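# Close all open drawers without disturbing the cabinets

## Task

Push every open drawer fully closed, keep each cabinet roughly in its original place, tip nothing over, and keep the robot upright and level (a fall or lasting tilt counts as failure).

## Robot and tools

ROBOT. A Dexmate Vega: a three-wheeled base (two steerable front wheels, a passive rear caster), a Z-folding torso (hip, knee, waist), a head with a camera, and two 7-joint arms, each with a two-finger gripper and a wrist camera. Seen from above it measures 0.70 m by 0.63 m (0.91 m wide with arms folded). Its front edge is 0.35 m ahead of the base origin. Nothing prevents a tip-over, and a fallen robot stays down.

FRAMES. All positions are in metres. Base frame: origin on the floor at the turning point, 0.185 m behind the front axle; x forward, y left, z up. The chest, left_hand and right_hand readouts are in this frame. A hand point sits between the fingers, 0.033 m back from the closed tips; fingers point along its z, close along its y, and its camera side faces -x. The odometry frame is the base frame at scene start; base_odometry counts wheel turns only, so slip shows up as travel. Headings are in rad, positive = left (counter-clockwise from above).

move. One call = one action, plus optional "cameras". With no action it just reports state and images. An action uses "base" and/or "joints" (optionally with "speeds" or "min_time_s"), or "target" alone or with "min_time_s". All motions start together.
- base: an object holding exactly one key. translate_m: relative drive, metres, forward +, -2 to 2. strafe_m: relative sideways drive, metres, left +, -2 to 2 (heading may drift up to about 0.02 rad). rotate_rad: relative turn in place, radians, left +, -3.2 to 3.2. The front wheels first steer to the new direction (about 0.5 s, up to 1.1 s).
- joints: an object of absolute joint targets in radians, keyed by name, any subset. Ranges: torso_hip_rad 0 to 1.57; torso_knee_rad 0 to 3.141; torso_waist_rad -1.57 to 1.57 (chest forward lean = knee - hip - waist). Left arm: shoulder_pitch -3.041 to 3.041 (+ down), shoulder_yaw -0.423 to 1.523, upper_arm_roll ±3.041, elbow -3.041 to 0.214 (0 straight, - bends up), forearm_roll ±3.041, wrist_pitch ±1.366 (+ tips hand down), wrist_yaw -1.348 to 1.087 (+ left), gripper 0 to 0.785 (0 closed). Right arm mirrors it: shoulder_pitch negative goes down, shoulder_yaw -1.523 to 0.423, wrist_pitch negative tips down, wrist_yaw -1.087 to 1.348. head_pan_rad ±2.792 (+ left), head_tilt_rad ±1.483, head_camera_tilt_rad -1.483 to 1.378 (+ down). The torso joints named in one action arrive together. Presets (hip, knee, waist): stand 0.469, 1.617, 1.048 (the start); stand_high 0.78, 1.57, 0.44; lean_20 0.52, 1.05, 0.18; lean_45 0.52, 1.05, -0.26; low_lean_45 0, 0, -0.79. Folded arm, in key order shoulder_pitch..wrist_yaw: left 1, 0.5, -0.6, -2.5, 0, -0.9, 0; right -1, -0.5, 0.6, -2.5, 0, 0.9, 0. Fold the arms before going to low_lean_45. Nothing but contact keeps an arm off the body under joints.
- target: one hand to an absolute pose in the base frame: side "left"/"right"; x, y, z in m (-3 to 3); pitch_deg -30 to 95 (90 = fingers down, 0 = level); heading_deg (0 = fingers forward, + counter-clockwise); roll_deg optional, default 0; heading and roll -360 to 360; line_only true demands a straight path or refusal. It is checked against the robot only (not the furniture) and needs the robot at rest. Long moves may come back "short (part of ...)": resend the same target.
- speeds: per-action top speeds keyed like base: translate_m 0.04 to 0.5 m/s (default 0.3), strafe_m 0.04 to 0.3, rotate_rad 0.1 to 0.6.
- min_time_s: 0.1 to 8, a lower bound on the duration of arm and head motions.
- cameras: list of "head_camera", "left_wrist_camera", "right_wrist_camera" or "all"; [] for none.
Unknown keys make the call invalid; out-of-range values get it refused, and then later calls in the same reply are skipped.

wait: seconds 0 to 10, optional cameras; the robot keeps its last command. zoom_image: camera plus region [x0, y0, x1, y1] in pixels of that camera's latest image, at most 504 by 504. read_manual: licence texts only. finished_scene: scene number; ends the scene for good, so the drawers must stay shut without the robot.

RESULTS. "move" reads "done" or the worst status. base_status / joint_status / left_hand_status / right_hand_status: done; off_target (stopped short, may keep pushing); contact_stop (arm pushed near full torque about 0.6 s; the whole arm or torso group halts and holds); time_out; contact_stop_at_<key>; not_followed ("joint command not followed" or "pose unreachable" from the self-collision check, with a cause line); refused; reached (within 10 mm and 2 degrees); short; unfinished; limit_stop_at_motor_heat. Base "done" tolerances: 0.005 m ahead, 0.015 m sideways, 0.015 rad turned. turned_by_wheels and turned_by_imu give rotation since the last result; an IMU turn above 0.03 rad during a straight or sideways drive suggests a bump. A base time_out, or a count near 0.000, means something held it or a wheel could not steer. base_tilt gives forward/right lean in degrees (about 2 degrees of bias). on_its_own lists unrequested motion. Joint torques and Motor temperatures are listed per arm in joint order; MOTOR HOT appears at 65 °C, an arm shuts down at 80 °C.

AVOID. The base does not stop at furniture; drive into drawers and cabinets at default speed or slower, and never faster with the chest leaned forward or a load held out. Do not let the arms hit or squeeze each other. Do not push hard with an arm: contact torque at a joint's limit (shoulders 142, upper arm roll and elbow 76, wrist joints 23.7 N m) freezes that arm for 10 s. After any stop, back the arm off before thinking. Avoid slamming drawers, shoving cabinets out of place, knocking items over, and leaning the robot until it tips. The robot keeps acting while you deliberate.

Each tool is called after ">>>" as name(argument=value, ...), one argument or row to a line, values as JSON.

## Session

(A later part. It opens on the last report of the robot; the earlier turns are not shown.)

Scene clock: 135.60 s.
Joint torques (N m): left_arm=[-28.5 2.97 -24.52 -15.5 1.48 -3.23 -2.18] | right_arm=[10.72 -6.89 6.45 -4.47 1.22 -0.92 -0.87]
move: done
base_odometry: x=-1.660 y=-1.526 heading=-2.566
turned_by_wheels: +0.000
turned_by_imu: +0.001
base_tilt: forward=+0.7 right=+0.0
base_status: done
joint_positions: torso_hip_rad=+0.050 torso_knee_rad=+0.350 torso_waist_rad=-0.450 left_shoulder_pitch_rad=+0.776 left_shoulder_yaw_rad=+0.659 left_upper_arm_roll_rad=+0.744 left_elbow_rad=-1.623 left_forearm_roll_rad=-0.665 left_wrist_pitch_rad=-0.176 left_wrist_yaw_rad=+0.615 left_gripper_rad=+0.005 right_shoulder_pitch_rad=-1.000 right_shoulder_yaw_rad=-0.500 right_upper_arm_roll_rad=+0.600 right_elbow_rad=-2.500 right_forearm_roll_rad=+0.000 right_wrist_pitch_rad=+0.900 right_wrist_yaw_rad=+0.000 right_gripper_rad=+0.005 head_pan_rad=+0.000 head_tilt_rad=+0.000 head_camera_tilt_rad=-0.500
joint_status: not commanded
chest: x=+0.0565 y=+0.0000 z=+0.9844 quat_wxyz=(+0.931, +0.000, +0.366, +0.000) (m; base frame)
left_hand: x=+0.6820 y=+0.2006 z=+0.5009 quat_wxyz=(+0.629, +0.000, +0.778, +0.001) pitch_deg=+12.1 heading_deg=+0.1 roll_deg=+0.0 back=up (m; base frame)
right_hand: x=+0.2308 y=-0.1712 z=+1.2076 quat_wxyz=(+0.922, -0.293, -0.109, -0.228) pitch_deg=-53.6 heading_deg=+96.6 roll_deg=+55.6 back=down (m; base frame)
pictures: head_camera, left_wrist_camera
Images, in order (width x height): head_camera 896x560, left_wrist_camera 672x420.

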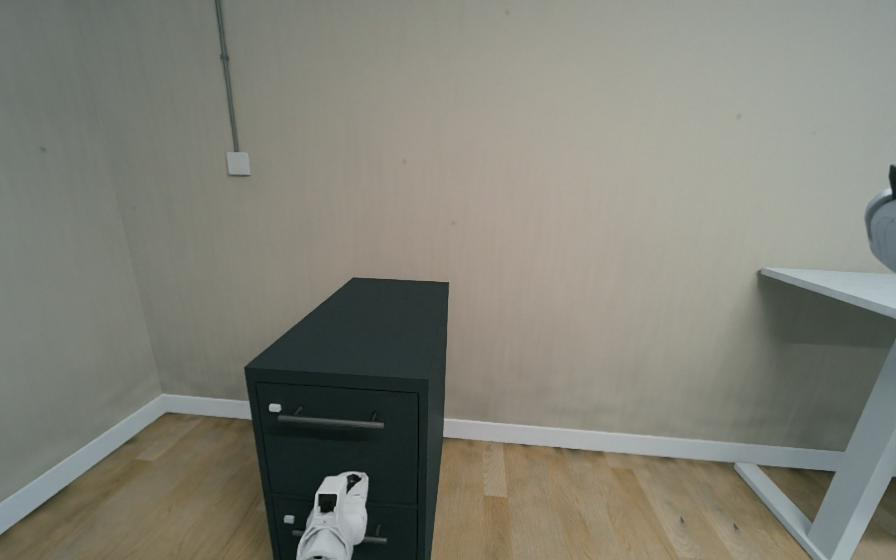

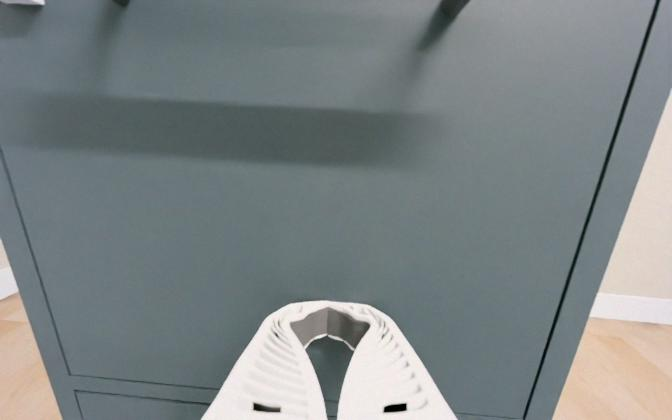

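>>> move(
  base={"translate_m": -0.45},
  cameras=["head_camera"],
)

>>> move(
  base={"rotate_rad": 0.569},
  joints={"left_shoulder_pitch_rad": 0.76, "left_shoulder_yaw_rad": 0.68, "left_upper_arm_roll_rad": 0.746, "left_elbow_rad": -1.655, "left_forearm_roll_rad": -0.624, "left_wrist_pitch_rad": -0.232, "left_wrist_yaw_rad": 0.64},
)

>>> move(
  base={"translate_m": -1.93},
  speeds={"translate_m": 0.5},
)

>>> move(
  base={"rotate_rad": -2.235},
  cameras=["head_camera", "left_wrist_camera"],
)

Scene clock: 162.73 s.
Joint torques (N m): left_arm=[-12.92 1.56 -11.19 -10.07 -0.22 -1.79 -0.07] | right_arm=[10.19 -6.51 6.74 -4.63 1.25 -1.1 -0.9]
move: done
base_odometry: x=-1.283 y=-1.280 heading=-2.566
turned_by_wheels: +0.001
turned_by_imu: +0.002
base_tilt: forward=+0.7 right=+0.0
base_status: done
joint_positions: torso_hip_rad=+0.050 torso_knee_rad=+0.350 torso_waist_rad=-0.450 left_shoulder_pitch_rad=+0.775 left_shoulder_yaw_rad=+0.659 left_upper_arm_roll_rad=+0.743 left_elbow_rad=-1.623 left_forearm_roll_rad=-0.664 left_wrist_pitch_rad=-0.177 left_wrist_yaw_rad=+0.614 left_gripper_rad=+0.005 right_shoulder_pitch_rad=-1.000 right_shoulder_yaw_rad=-0.500 right_upper_arm_roll_rad=+0.600 right_elbow_rad=-2.500 right_forearm_roll_rad=+0.000 right_wrist_pitch_rad=+0.900 right_wrist_yaw_rad=+0.000 right_gripper_rad=+0.005 head_pan_rad=+0.000 head_tilt_rad=+0.000 head_camera_tilt_rad=-0.500
joint_status: not commanded
chest: x=+0.0566 y=+0.0000 z=+0.9843 quat_wxyz=(+0.930, +0.000, +0.366, +0.000) (m; base frame)
left_hand: x=+0.6827 y=+0.2007 z=+0.5021 quat_wxyz=(+0.630, -0.001, +0.777, +0.000) pitch_deg=+12.0 heading_deg=+0.1 roll_deg=+0.0 back=up (m; base frame)
right_hand: x=+0.2309 y=-0.1712 z=+1.2075 quat_wxyz=(+0.922, -0.293, -0.109, -0.228) pitch_deg=-53.6 heading_deg=+96.6 roll_deg=+55.6 back=down (m; base frame)
pictures: head_camera
Images, in order (width x height): head_camera 896x560.

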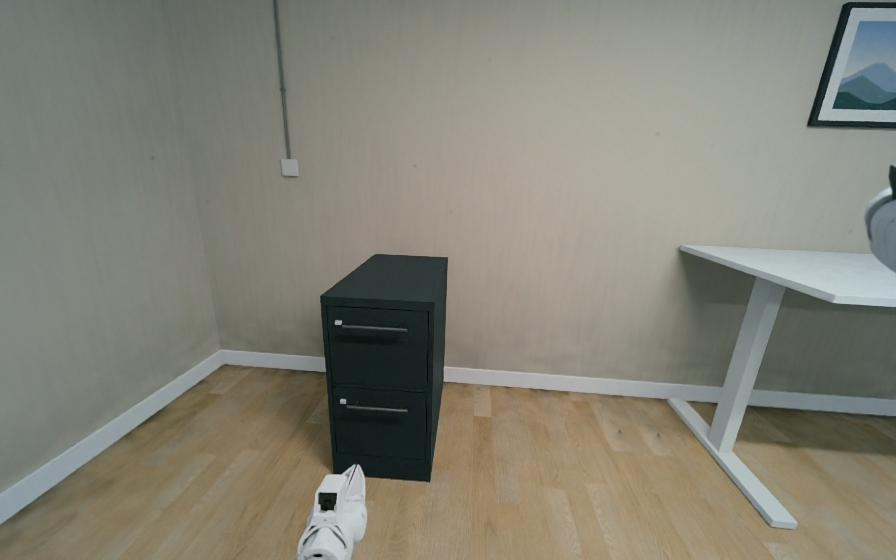

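Scene clock: 165.23 s.
Joint torques (N m): left_arm=[-13.01 5.17 -9.25 -11.17 0.77 -1.8 0.23] | right_arm=[10.53 -8.04 6.95 -5.43 1.25 -0.79 -0.94]
move: done
base_odometry: x=-1.283 y=-1.280 heading=-1.996
turned_by_wheels: +0.570
turned_by_imu: +0.560
base_tilt: forward=+0.7 right=+0.0
base_status: done
joint_positions: torso_hip_rad=+0.050 torso_knee_rad=+0.350 torso_waist_rad=-0.450 left_shoulder_pitch_rad=+0.760 left_shoulder_yaw_rad=+0.680 left_upper_arm_roll_rad=+0.746 left_elbow_rad=-1.654 left_forearm_roll_rad=-0.625 left_wrist_pitch_rad=-0.231 left_wrist_yaw_rad=+0.640 left_gripper_rad=+0.005 right_shoulder_pitch_rad=-1.000 right_shoulder_yaw_rad=-0.500 right_upper_arm_roll_rad=+0.600 right_elbow_rad=-2.500 right_forearm_roll_rad=+0.000 right_wrist_pitch_rad=+0.900 right_wrist_yaw_rad=+0.000 right_gripper_rad=+0.005 head_pan_rad=+0.000 head_tilt_rad=+0.000 head_camera_tilt_rad=-0.500
joint_status: all done
chest: x=+0.0566 y=+0.0000 z=+0.9843 quat_wxyz=(+0.930, +0.000, +0.366, +0.000) (m; base frame)
left_hand: x=+0.6931 y=+0.2013 z=+0.5480 quat_wxyz=(+0.667, +0.000, +0.745, +0.002) pitch_deg=+6.4 heading_deg=+0.2 roll_deg=+0.1 back=up (m; base frame)
right_hand: x=+0.2309 y=-0.1712 z=+1.2075 quat_wxyz=(+0.922, -0.293, -0.109, -0.228) pitch_deg=-53.6 heading_deg=+96.6 roll_deg=+55.6 back=down (m; base frame)
pictures: none

Scene clock: 171.60 s.
Joint torques (N m): left_arm=[-10.76 2.93 -5.72 -9.83 1.02 -1.83 0.37] | right_arm=[11.05 -7.71 6.86 -4.84 1.19 -0.46 -1.03]
move: done
base_odometry: x=-0.494 y=+0.481 heading=-1.995
turned_by_wheels: +0.001
turned_by_imu: +0.002
base_tilt: forward=+0.6 right=+0.0
base_status: done
joint_positions: torso_hip_rad=+0.050 torso_knee_rad=+0.350 torso_waist_rad=-0.450 left_shoulder_pitch_rad=+0.760 left_shoulder_yaw_rad=+0.680 left_upper_arm_roll_rad=+0.746 left_elbow_rad=-1.655 left_forearm_roll_rad=-0.624 left_wrist_pitch_rad=-0.232 left_wrist_yaw_rad=+0.640 left_gripper_rad=+0.005 right_shoulder_pitch_rad=-1.000 right_shoulder_yaw_rad=-0.500 right_upper_arm_roll_rad=+0.600 right_elbow_rad=-2.500 right_forearm_roll_rad=+0.000 right_wrist_pitch_rad=+0.900 right_wrist_yaw_rad=+0.000 right_gripper_rad=+0.005 head_pan_rad=+0.000 head_tilt_rad=+0.000 head_camera_tilt_rad=-0.500
joint_status: not commanded
chest: x=+0.0566 y=+0.0000 z=+0.9843 quat_wxyz=(+0.930, +0.000, +0.366, +0.000) (m; base frame)
left_hand: x=+0.6932 y=+0.2013 z=+0.5486 quat_wxyz=(+0.667, +0.000, +0.745, +0.002) pitch_deg=+6.3 heading_deg=+0.2 roll_deg=+0.1 back=up (m; base frame)
right_hand: x=+0.2309 y=-0.1712 z=+1.2075 quat_wxyz=(+0.922, -0.293, -0.109, -0.228) pitch_deg=-53.6 heading_deg=+96.6 roll_deg=+55.6 back=down (m; base frame)
pictures: none

Scene clock: 176.90 s.
Joint torques (N m): left_arm=[-10.99 4.64 -6.42 -11.1 1.27 -3.04 0.41] | right_arm=[10.66 -7.45 6.81 -5.45 1.24 -0.88 -0.95]
move: done
base_odometry: x=-0.495 y=+0.480 heading=+2.049
turned_by_wheels: -2.238
turned_by_imu: -2.192
base_tilt: forward=+0.7 right=-0.1
base_status: done
joint_positions: torso_hip_rad=+0.050 torso_knee_rad=+0.350 torso_waist_rad=-0.450 left_shoulder_pitch_rad=+0.760 left_shoulder_yaw_rad=+0.680 left_upper_arm_roll_rad=+0.746 left_elbow_rad=-1.655 left_forearm_roll_rad=-0.624 left_wrist_pitch_rad=-0.232 left_wrist_yaw_rad=+0.640 left_gripper_rad=+0.005 right_shoulder_pitch_rad=-1.000 right_shoulder_yaw_rad=-0.500 right_upper_arm_roll_rad=+0.600 right_elbow_rad=-2.500 right_forearm_roll_rad=+0.000 right_wrist_pitch_rad=+0.900 right_wrist_yaw_rad=+0.000 right_gripper_rad=+0.005 head_pan_rad=+0.000 head_tilt_rad=+0.000 head_camera_tilt_rad=-0.500
joint_status: not commanded
chest: x=+0.0566 y=+0.0000 z=+0.9843 quat_wxyz=(+0.930, +0.000, +0.366, +0.000) (m; base frame)
left_hand: x=+0.6932 y=+0.2013 z=+0.5486 quat_wxyz=(+0.667, +0.000, +0.745, +0.002) pitch_deg=+6.3 heading_deg=+0.2 roll_deg=+0.1 back=up (m; base frame)
right_hand: x=+0.2309 y=-0.1712 z=+1.2075 quat_wxyz=(+0.922, -0.293, -0.109, -0.228) pitch_deg=-53.6 heading_deg=+96.6 roll_deg=+55.6 back=down (m; base frame)
pictures: head_camera, left_wrist_camera
Images, in order (width x height): head_camera 896x560, left_wrist_camera 672x420.

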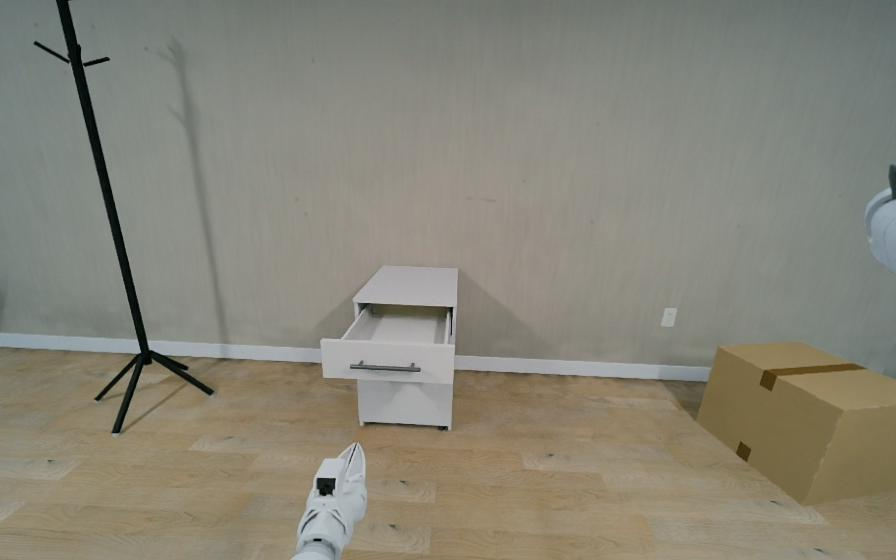

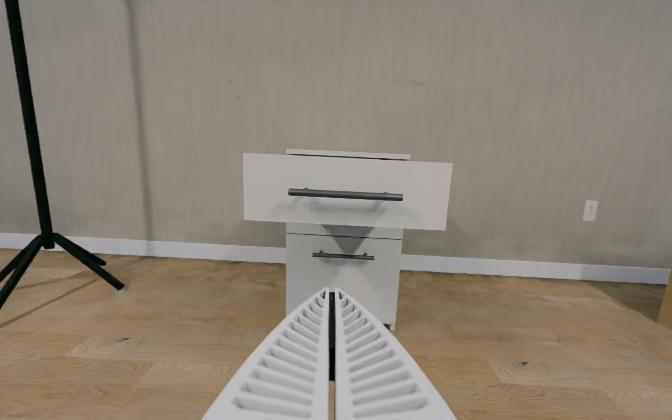

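>>> move(
  base={"translate_m": 0.3},
  joints={"left_shoulder_pitch_rad": 0.764, "left_shoulder_yaw_rad": 0.675, "left_upper_arm_roll_rad": 0.745, "left_elbow_rad": -1.647, "left_forearm_roll_rad": -0.634, "left_wrist_pitch_rad": -0.218, "left_wrist_yaw_rad": 0.6335},
)

>>> move(
  base={"translate_m": 0.34},
  speeds={"translate_m": 0.16},
  cameras=["head_camera", "left_wrist_camera"],
)

Scene clock: 194.37 s.
Joint torques (N m): left_arm=[-7.11 2.55 -9.67 -8.58 -0.07 -1.64 -0.17] | right_arm=[10.94 -6.61 6.54 -6.02 1.19 -1.21 -0.9]
move: done
base_odometry: x=-0.634 y=+0.746 heading=+2.049
turned_by_wheels: -0.001
turned_by_imu: +0.000
base_tilt: forward=+0.7 right=+0.0
base_status: done
joint_positions: torso_hip_rad=+0.050 torso_knee_rad=+0.350 torso_waist_rad=-0.450 left_shoulder_pitch_rad=+0.764 left_shoulder_yaw_rad=+0.675 left_upper_arm_roll_rad=+0.745 left_elbow_rad=-1.647 left_forearm_roll_rad=-0.634 left_wrist_pitch_rad=-0.218 left_wrist_yaw_rad=+0.634 left_gripper_rad=+0.005 right_shoulder_pitch_rad=-1.000 right_shoulder_yaw_rad=-0.500 right_upper_arm_roll_rad=+0.600 right_elbow_rad=-2.500 right_forearm_roll_rad=+0.000 right_wrist_pitch_rad=+0.900 right_wrist_yaw_rad=+0.000 right_gripper_rad=+0.005 head_pan_rad=+0.000 head_tilt_rad=+0.000 head_camera_tilt_rad=-0.500
joint_status: all done
chest: x=+0.0567 y=+0.0000 z=+0.9843 quat_wxyz=(+0.930, +0.000, +0.366, +0.000) (m; base frame)
left_hand: x=+0.6910 y=+0.2014 z=+0.5370 quat_wxyz=(+0.658, +0.000, +0.753, +0.002) pitch_deg=+7.7 heading_deg=+0.2 roll_deg=+0.2 back=up (m; base frame)
right_hand: x=+0.2310 y=-0.1712 z=+1.2075 quat_wxyz=(+0.922, -0.293, -0.109, -0.228) pitch_deg=-53.6 heading_deg=+96.6 roll_deg=+55.6 back=down (m; base frame)
pictures: none

Scene clock: 197.53 s.
Joint torques (N m): left_arm=[-10.23 1.5 -10.96 -8.34 0.43 -2.5 0.44] | right_arm=[11.84 -7.66 6.67 -4.62 1.22 -0.75 -0.95]
move: done
base_odometry: x=-0.791 y=+1.047 heading=+2.048
turned_by_wheels: +0.000
turned_by_imu: +0.000
base_tilt: forward=+0.6 right=-0.1
base_status: done
joint_positions: torso_hip_rad=+0.050 torso_knee_rad=+0.350 torso_waist_rad=-0.450 left_shoulder_pitch_rad=+0.764 left_shoulder_yaw_rad=+0.675 left_upper_arm_roll_rad=+0.745 left_elbow_rad=-1.647 left_forearm_roll_rad=-0.634 left_wrist_pitch_rad=-0.218 left_wrist_yaw_rad=+0.633 left_gripper_rad=+0.005 right_shoulder_pitch_rad=-1.000 right_shoulder_yaw_rad=-0.500 right_upper_arm_roll_rad=+0.600 right_elbow_rad=-2.500 right_forearm_roll_rad=+0.000 right_wrist_pitch_rad=+0.900 right_wrist_yaw_rad=+0.000 right_gripper_rad=+0.005 head_pan_rad=+0.000 head_tilt_rad=+0.000 head_camera_tilt_rad=-0.500
joint_status: not commanded
chest: x=+0.0566 y=+0.0000 z=+0.9843 quat_wxyz=(+0.930, +0.000, +0.366, +0.000) (m; base frame)
left_hand: x=+0.6909 y=+0.2014 z=+0.5368 quat_wxyz=(+0.658, +0.000, +0.753, +0.002) pitch_deg=+7.7 heading_deg=+0.2 roll_deg=+0.2 back=up (m; base frame)
right_hand: x=+0.2310 y=-0.1712 z=+1.2075 quat_wxyz=(+0.922, -0.293, -0.109, -0.228) pitch_deg=-53.6 heading_deg=+96.6 roll_deg=+55.6 back=down (m; base frame)
pictures: head_camera, left_wrist_camera
Images, in order (width x height): head_camera 896x560, left_wrist_camera 672x420.

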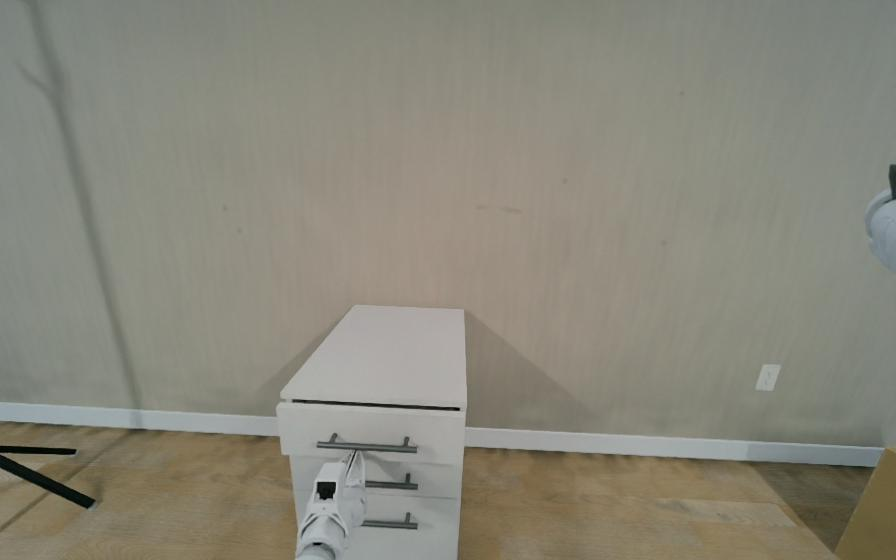

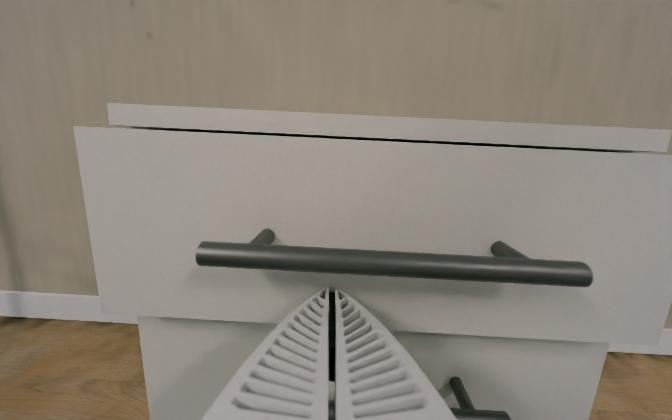

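>>> move(
  base={"translate_m": 0.04},
  speeds={"translate_m": 0.1},
  cameras=["head_camera"],
)

>>> move(
  base={"translate_m": 0.015},
  speeds={"translate_m": 0.06},
  cameras=["head_camera", "left_wrist_camera"],
)

Scene clock: 202.40 s.
Joint torques (N m): left_arm=[-13.61 4 -10.58 -9.43 0.63 -1.85 0.36] | right_arm=[10.48 -8.06 6.93 -5.89 1.22 -0.66 -0.96]
move: done
base_odometry: x=-0.810 y=+1.083 heading=+2.048
turned_by_wheels: +0.000
turned_by_imu: +0.000
base_tilt: forward=+0.7 right=+0.0
base_status: done
joint_positions: torso_hip_rad=+0.050 torso_knee_rad=+0.350 torso_waist_rad=-0.450 left_shoulder_pitch_rad=+0.764 left_shoulder_yaw_rad=+0.675 left_upper_arm_roll_rad=+0.745 left_elbow_rad=-1.647 left_forearm_roll_rad=-0.634 left_wrist_pitch_rad=-0.218 left_wrist_yaw_rad=+0.633 left_gripper_rad=+0.005 right_shoulder_pitch_rad=-1.000 right_shoulder_yaw_rad=-0.500 right_upper_arm_roll_rad=+0.600 right_elbow_rad=-2.500 right_forearm_roll_rad=+0.000 right_wrist_pitch_rad=+0.900 right_wrist_yaw_rad=+0.000 right_gripper_rad=+0.005 head_pan_rad=+0.000 head_tilt_rad=+0.000 head_camera_tilt_rad=-0.500
joint_status: not commanded
chest: x=+0.0566 y=+0.0000 z=+0.9843 quat_wxyz=(+0.930, +0.000, +0.366, +0.000) (m; base frame)
left_hand: x=+0.6908 y=+0.2013 z=+0.5366 quat_wxyz=(+0.658, +0.000, +0.753, +0.002) pitch_deg=+7.7 heading_deg=+0.1 roll_deg=+0.2 back=up (m; base frame)
right_hand: x=+0.2309 y=-0.1712 z=+1.2075 quat_wxyz=(+0.922, -0.293, -0.109, -0.228) pitch_deg=-53.6 heading_deg=+96.6 roll_deg=+55.6 back=down (m; base frame)
pictures: head_camera
Images, in order (width x height): head_camera 896x560.

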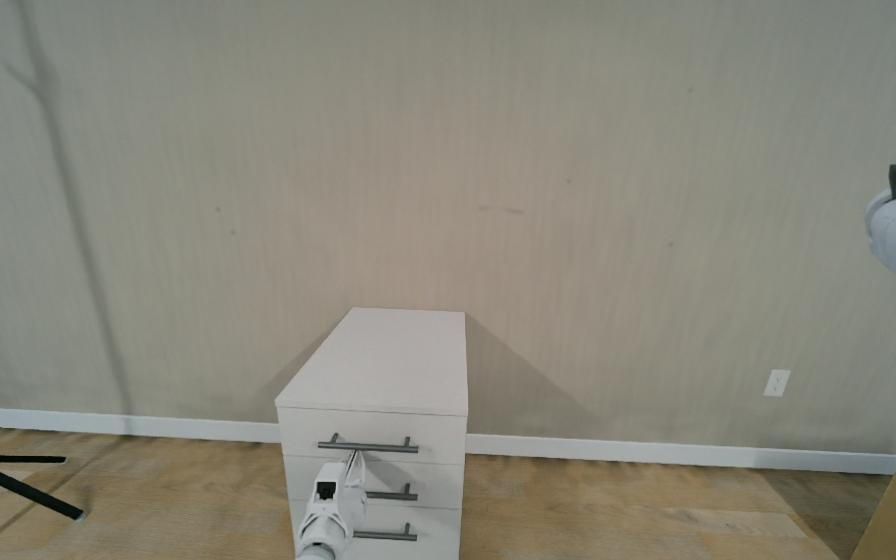

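Scene clock: 203.33 s.
Joint torques (N m): left_arm=[-28.83 2.03 -24.6 -11.47 1.7 -4.5 -0.79] | right_arm=[10.83 -8.15 6.84 -5.14 1.22 -0.97 -0.91]
move: done
base_odometry: x=-0.817 y=+1.096 heading=+2.048
turned_by_wheels: +0.000
turned_by_imu: +0.001
base_tilt: forward=+0.7 right=+0.0
base_status: done
joint_positions: torso_hip_rad=+0.050 torso_knee_rad=+0.350 torso_waist_rad=-0.450 left_shoulder_pitch_rad=+0.765 left_shoulder_yaw_rad=+0.675 left_upper_arm_roll_rad=+0.746 left_elbow_rad=-1.647 left_forearm_roll_rad=-0.634 left_wrist_pitch_rad=-0.217 left_wrist_yaw_rad=+0.634 left_gripper_rad=+0.005 right_shoulder_pitch_rad=-1.000 right_shoulder_yaw_rad=-0.500 right_upper_arm_roll_rad=+0.600 right_elbow_rad=-2.500 right_forearm_roll_rad=+0.000 right_wrist_pitch_rad=+0.900 right_wrist_yaw_rad=+0.000 right_gripper_rad=+0.005 head_pan_rad=+0.000 head_tilt_rad=+0.000 head_camera_tilt_rad=-0.500
joint_status: not commanded
chest: x=+0.0566 y=+0.0000 z=+0.9843 quat_wxyz=(+0.930, +0.000, +0.366, +0.000) (m; base frame)
left_hand: x=+0.6902 y=+0.2011 z=+0.5355 quat_wxyz=(+0.657, +0.000, +0.754, +0.002) pitch_deg=+7.8 heading_deg=+0.1 roll_deg=+0.2 back=up (m; base frame)
right_hand: x=+0.2309 y=-0.1712 z=+1.2075 quat_wxyz=(+0.922, -0.293, -0.109, -0.228) pitch_deg=-53.6 heading_deg=+96.6 roll_deg=+55.6 back=down (m; base frame)
pictures: head_camera, left_wrist_camera
Images, in order (width x height): head_camera 896x560, left_wrist_camera 672x420.

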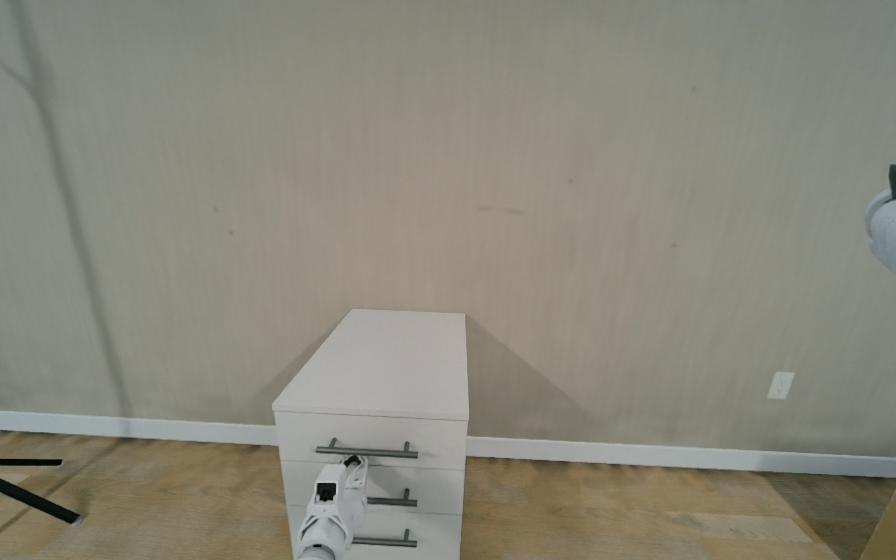

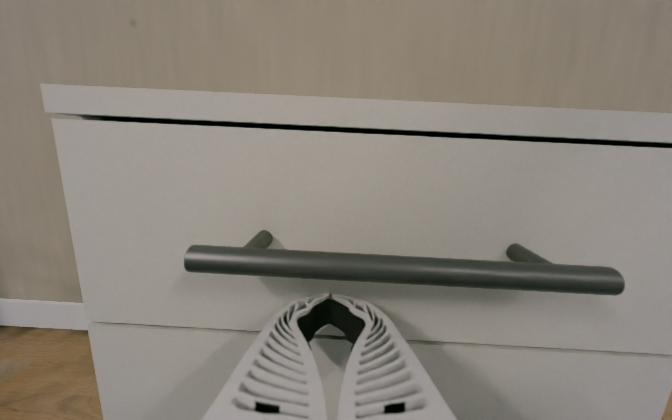

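>>> move(
  base={"translate_m": 0.01},
  speeds={"translate_m": 0.06},
  cameras=["left_wrist_camera"],
)

>>> move(
  base={"translate_m": -0.3},
  cameras=["head_camera", "left_wrist_camera"],
)

>>> zoom_image(
  camera="left_wrist_camera",
  region=[200, 110, 500, 340],
)

>>> zoom_image(
  camera="head_camera",
  region=[310, 260, 500, 500],
)

Scene clock: 213.93 s.
Joint torques (N m): left_arm=[-33.3 -0.7 -29.49 -13.06 1.27 -3.84 -1.43] | right_arm=[11 -7.86 6.83 -4.38 1.17 -0.59 -1]
move: done
base_odometry: x=-0.821 y=+1.104 heading=+2.049
turned_by_wheels: +0.000
turned_by_imu: +0.001
base_tilt: forward=+0.6 right=+0.0
base_status: done
joint_positions: torso_hip_rad=+0.050 torso_knee_rad=+0.350 torso_waist_rad=-0.450 left_shoulder_pitch_rad=+0.765 left_shoulder_yaw_rad=+0.675 left_upper_arm_roll_rad=+0.746 left_elbow_rad=-1.647 left_forearm_roll_rad=-0.634 left_wrist_pitch_rad=-0.217 left_wrist_yaw_rad=+0.634 left_gripper_rad=+0.005 right_shoulder_pitch_rad=-1.000 right_shoulder_yaw_rad=-0.500 right_upper_arm_roll_rad=+0.600 right_elbow_rad=-2.500 right_forearm_roll_rad=+0.000 right_wrist_pitch_rad=+0.900 right_wrist_yaw_rad=+0.000 right_gripper_rad=+0.005 head_pan_rad=+0.000 head_tilt_rad=+0.000 head_camera_tilt_rad=-0.500
joint_status: not commanded
chest: x=+0.0566 y=+0.0000 z=+0.9843 quat_wxyz=(+0.930, +0.000, +0.366, +0.000) (m; base frame)
left_hand: x=+0.6900 y=+0.2011 z=+0.5352 quat_wxyz=(+0.657, +0.000, +0.754, +0.002) pitch_deg=+7.9 heading_deg=+0.1 roll_deg=+0.2 back=up (m; base frame)
right_hand: x=+0.2308 y=-0.1712 z=+1.2076 quat_wxyz=(+0.922, -0.293, -0.109, -0.228) pitch_deg=-53.6 heading_deg=+96.6 roll_deg=+55.6 back=down (m; base frame)
pictures: left_wrist_camera
Images, in order (width x height): left_wrist_camera 672x420.

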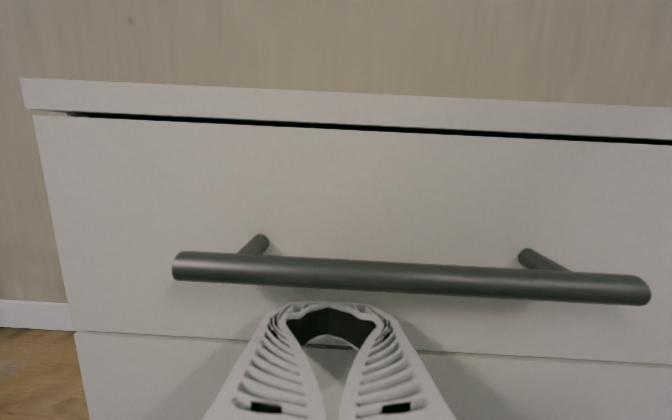

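Scene clock: 216.47 s.
Joint torques (N m): left_arm=[-13.76 2.98 -12.44 -10.65 0.3 -2.32 -0.39] | right_arm=[10.6 -7.54 6.75 -5.34 1.17 0.17 -1.04]
move: done
base_odometry: x=-0.682 y=+0.839 heading=+2.049
turned_by_wheels: +0.000
turned_by_imu: +0.001
base_tilt: forward=+0.7 right=-0.1
base_status: done
joint_positions: torso_hip_rad=+0.050 torso_knee_rad=+0.350 torso_waist_rad=-0.450 left_shoulder_pitch_rad=+0.764 left_shoulder_yaw_rad=+0.675 left_upper_arm_roll_rad=+0.745 left_elbow_rad=-1.647 left_forearm_roll_rad=-0.634 left_wrist_pitch_rad=-0.218 left_wrist_yaw_rad=+0.634 left_gripper_rad=+0.005 right_shoulder_pitch_rad=-1.000 right_shoulder_yaw_rad=-0.500 right_upper_arm_roll_rad=+0.600 right_elbow_rad=-2.500 right_forearm_roll_rad=+0.000 right_wrist_pitch_rad=+0.900 right_wrist_yaw_rad=+0.000 right_gripper_rad=+0.005 head_pan_rad=+0.000 head_tilt_rad=+0.000 head_camera_tilt_rad=-0.500
joint_status: not commanded
chest: x=+0.0566 y=+0.0000 z=+0.9843 quat_wxyz=(+0.930, +0.000, +0.366, +0.000) (m; base frame)
left_hand: x=+0.6908 y=+0.2014 z=+0.5367 quat_wxyz=(+0.658, +0.000, +0.753, +0.002) pitch_deg=+7.7 heading_deg=+0.2 roll_deg=+0.2 back=up (m; base frame)
right_hand: x=+0.2309 y=-0.1712 z=+1.2075 quat_wxyz=(+0.922, -0.293, -0.109, -0.228) pitch_deg=-53.6 heading_deg=+96.6 roll_deg=+55.6 back=down (m; base frame)
pictures: head_camera, left_wrist_camera
Images, in order (width x height): head_camera 896x560, left_wrist_camera 672x420.

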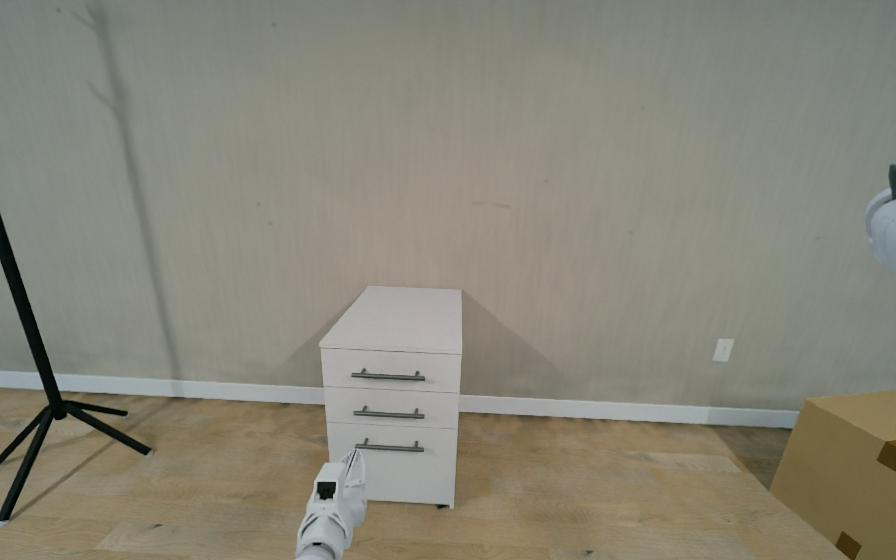

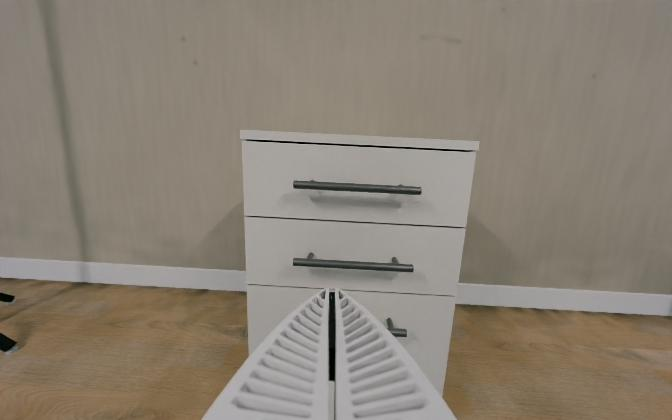

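Scaled by 1.680 from the camera's 672x420 image, which has a finer 960x600 frame.

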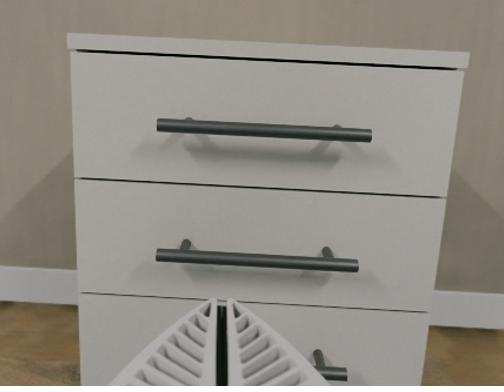

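Scaled by 2.100 from the camera's 896x560 image, which has a finer 960x600 frame.

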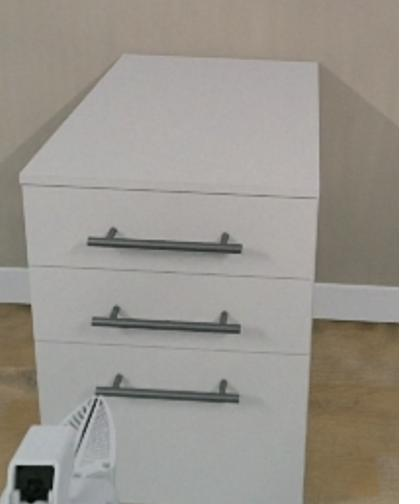

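>>> finished_scene(
  scene=2,
)

The scene is finished: the task was done.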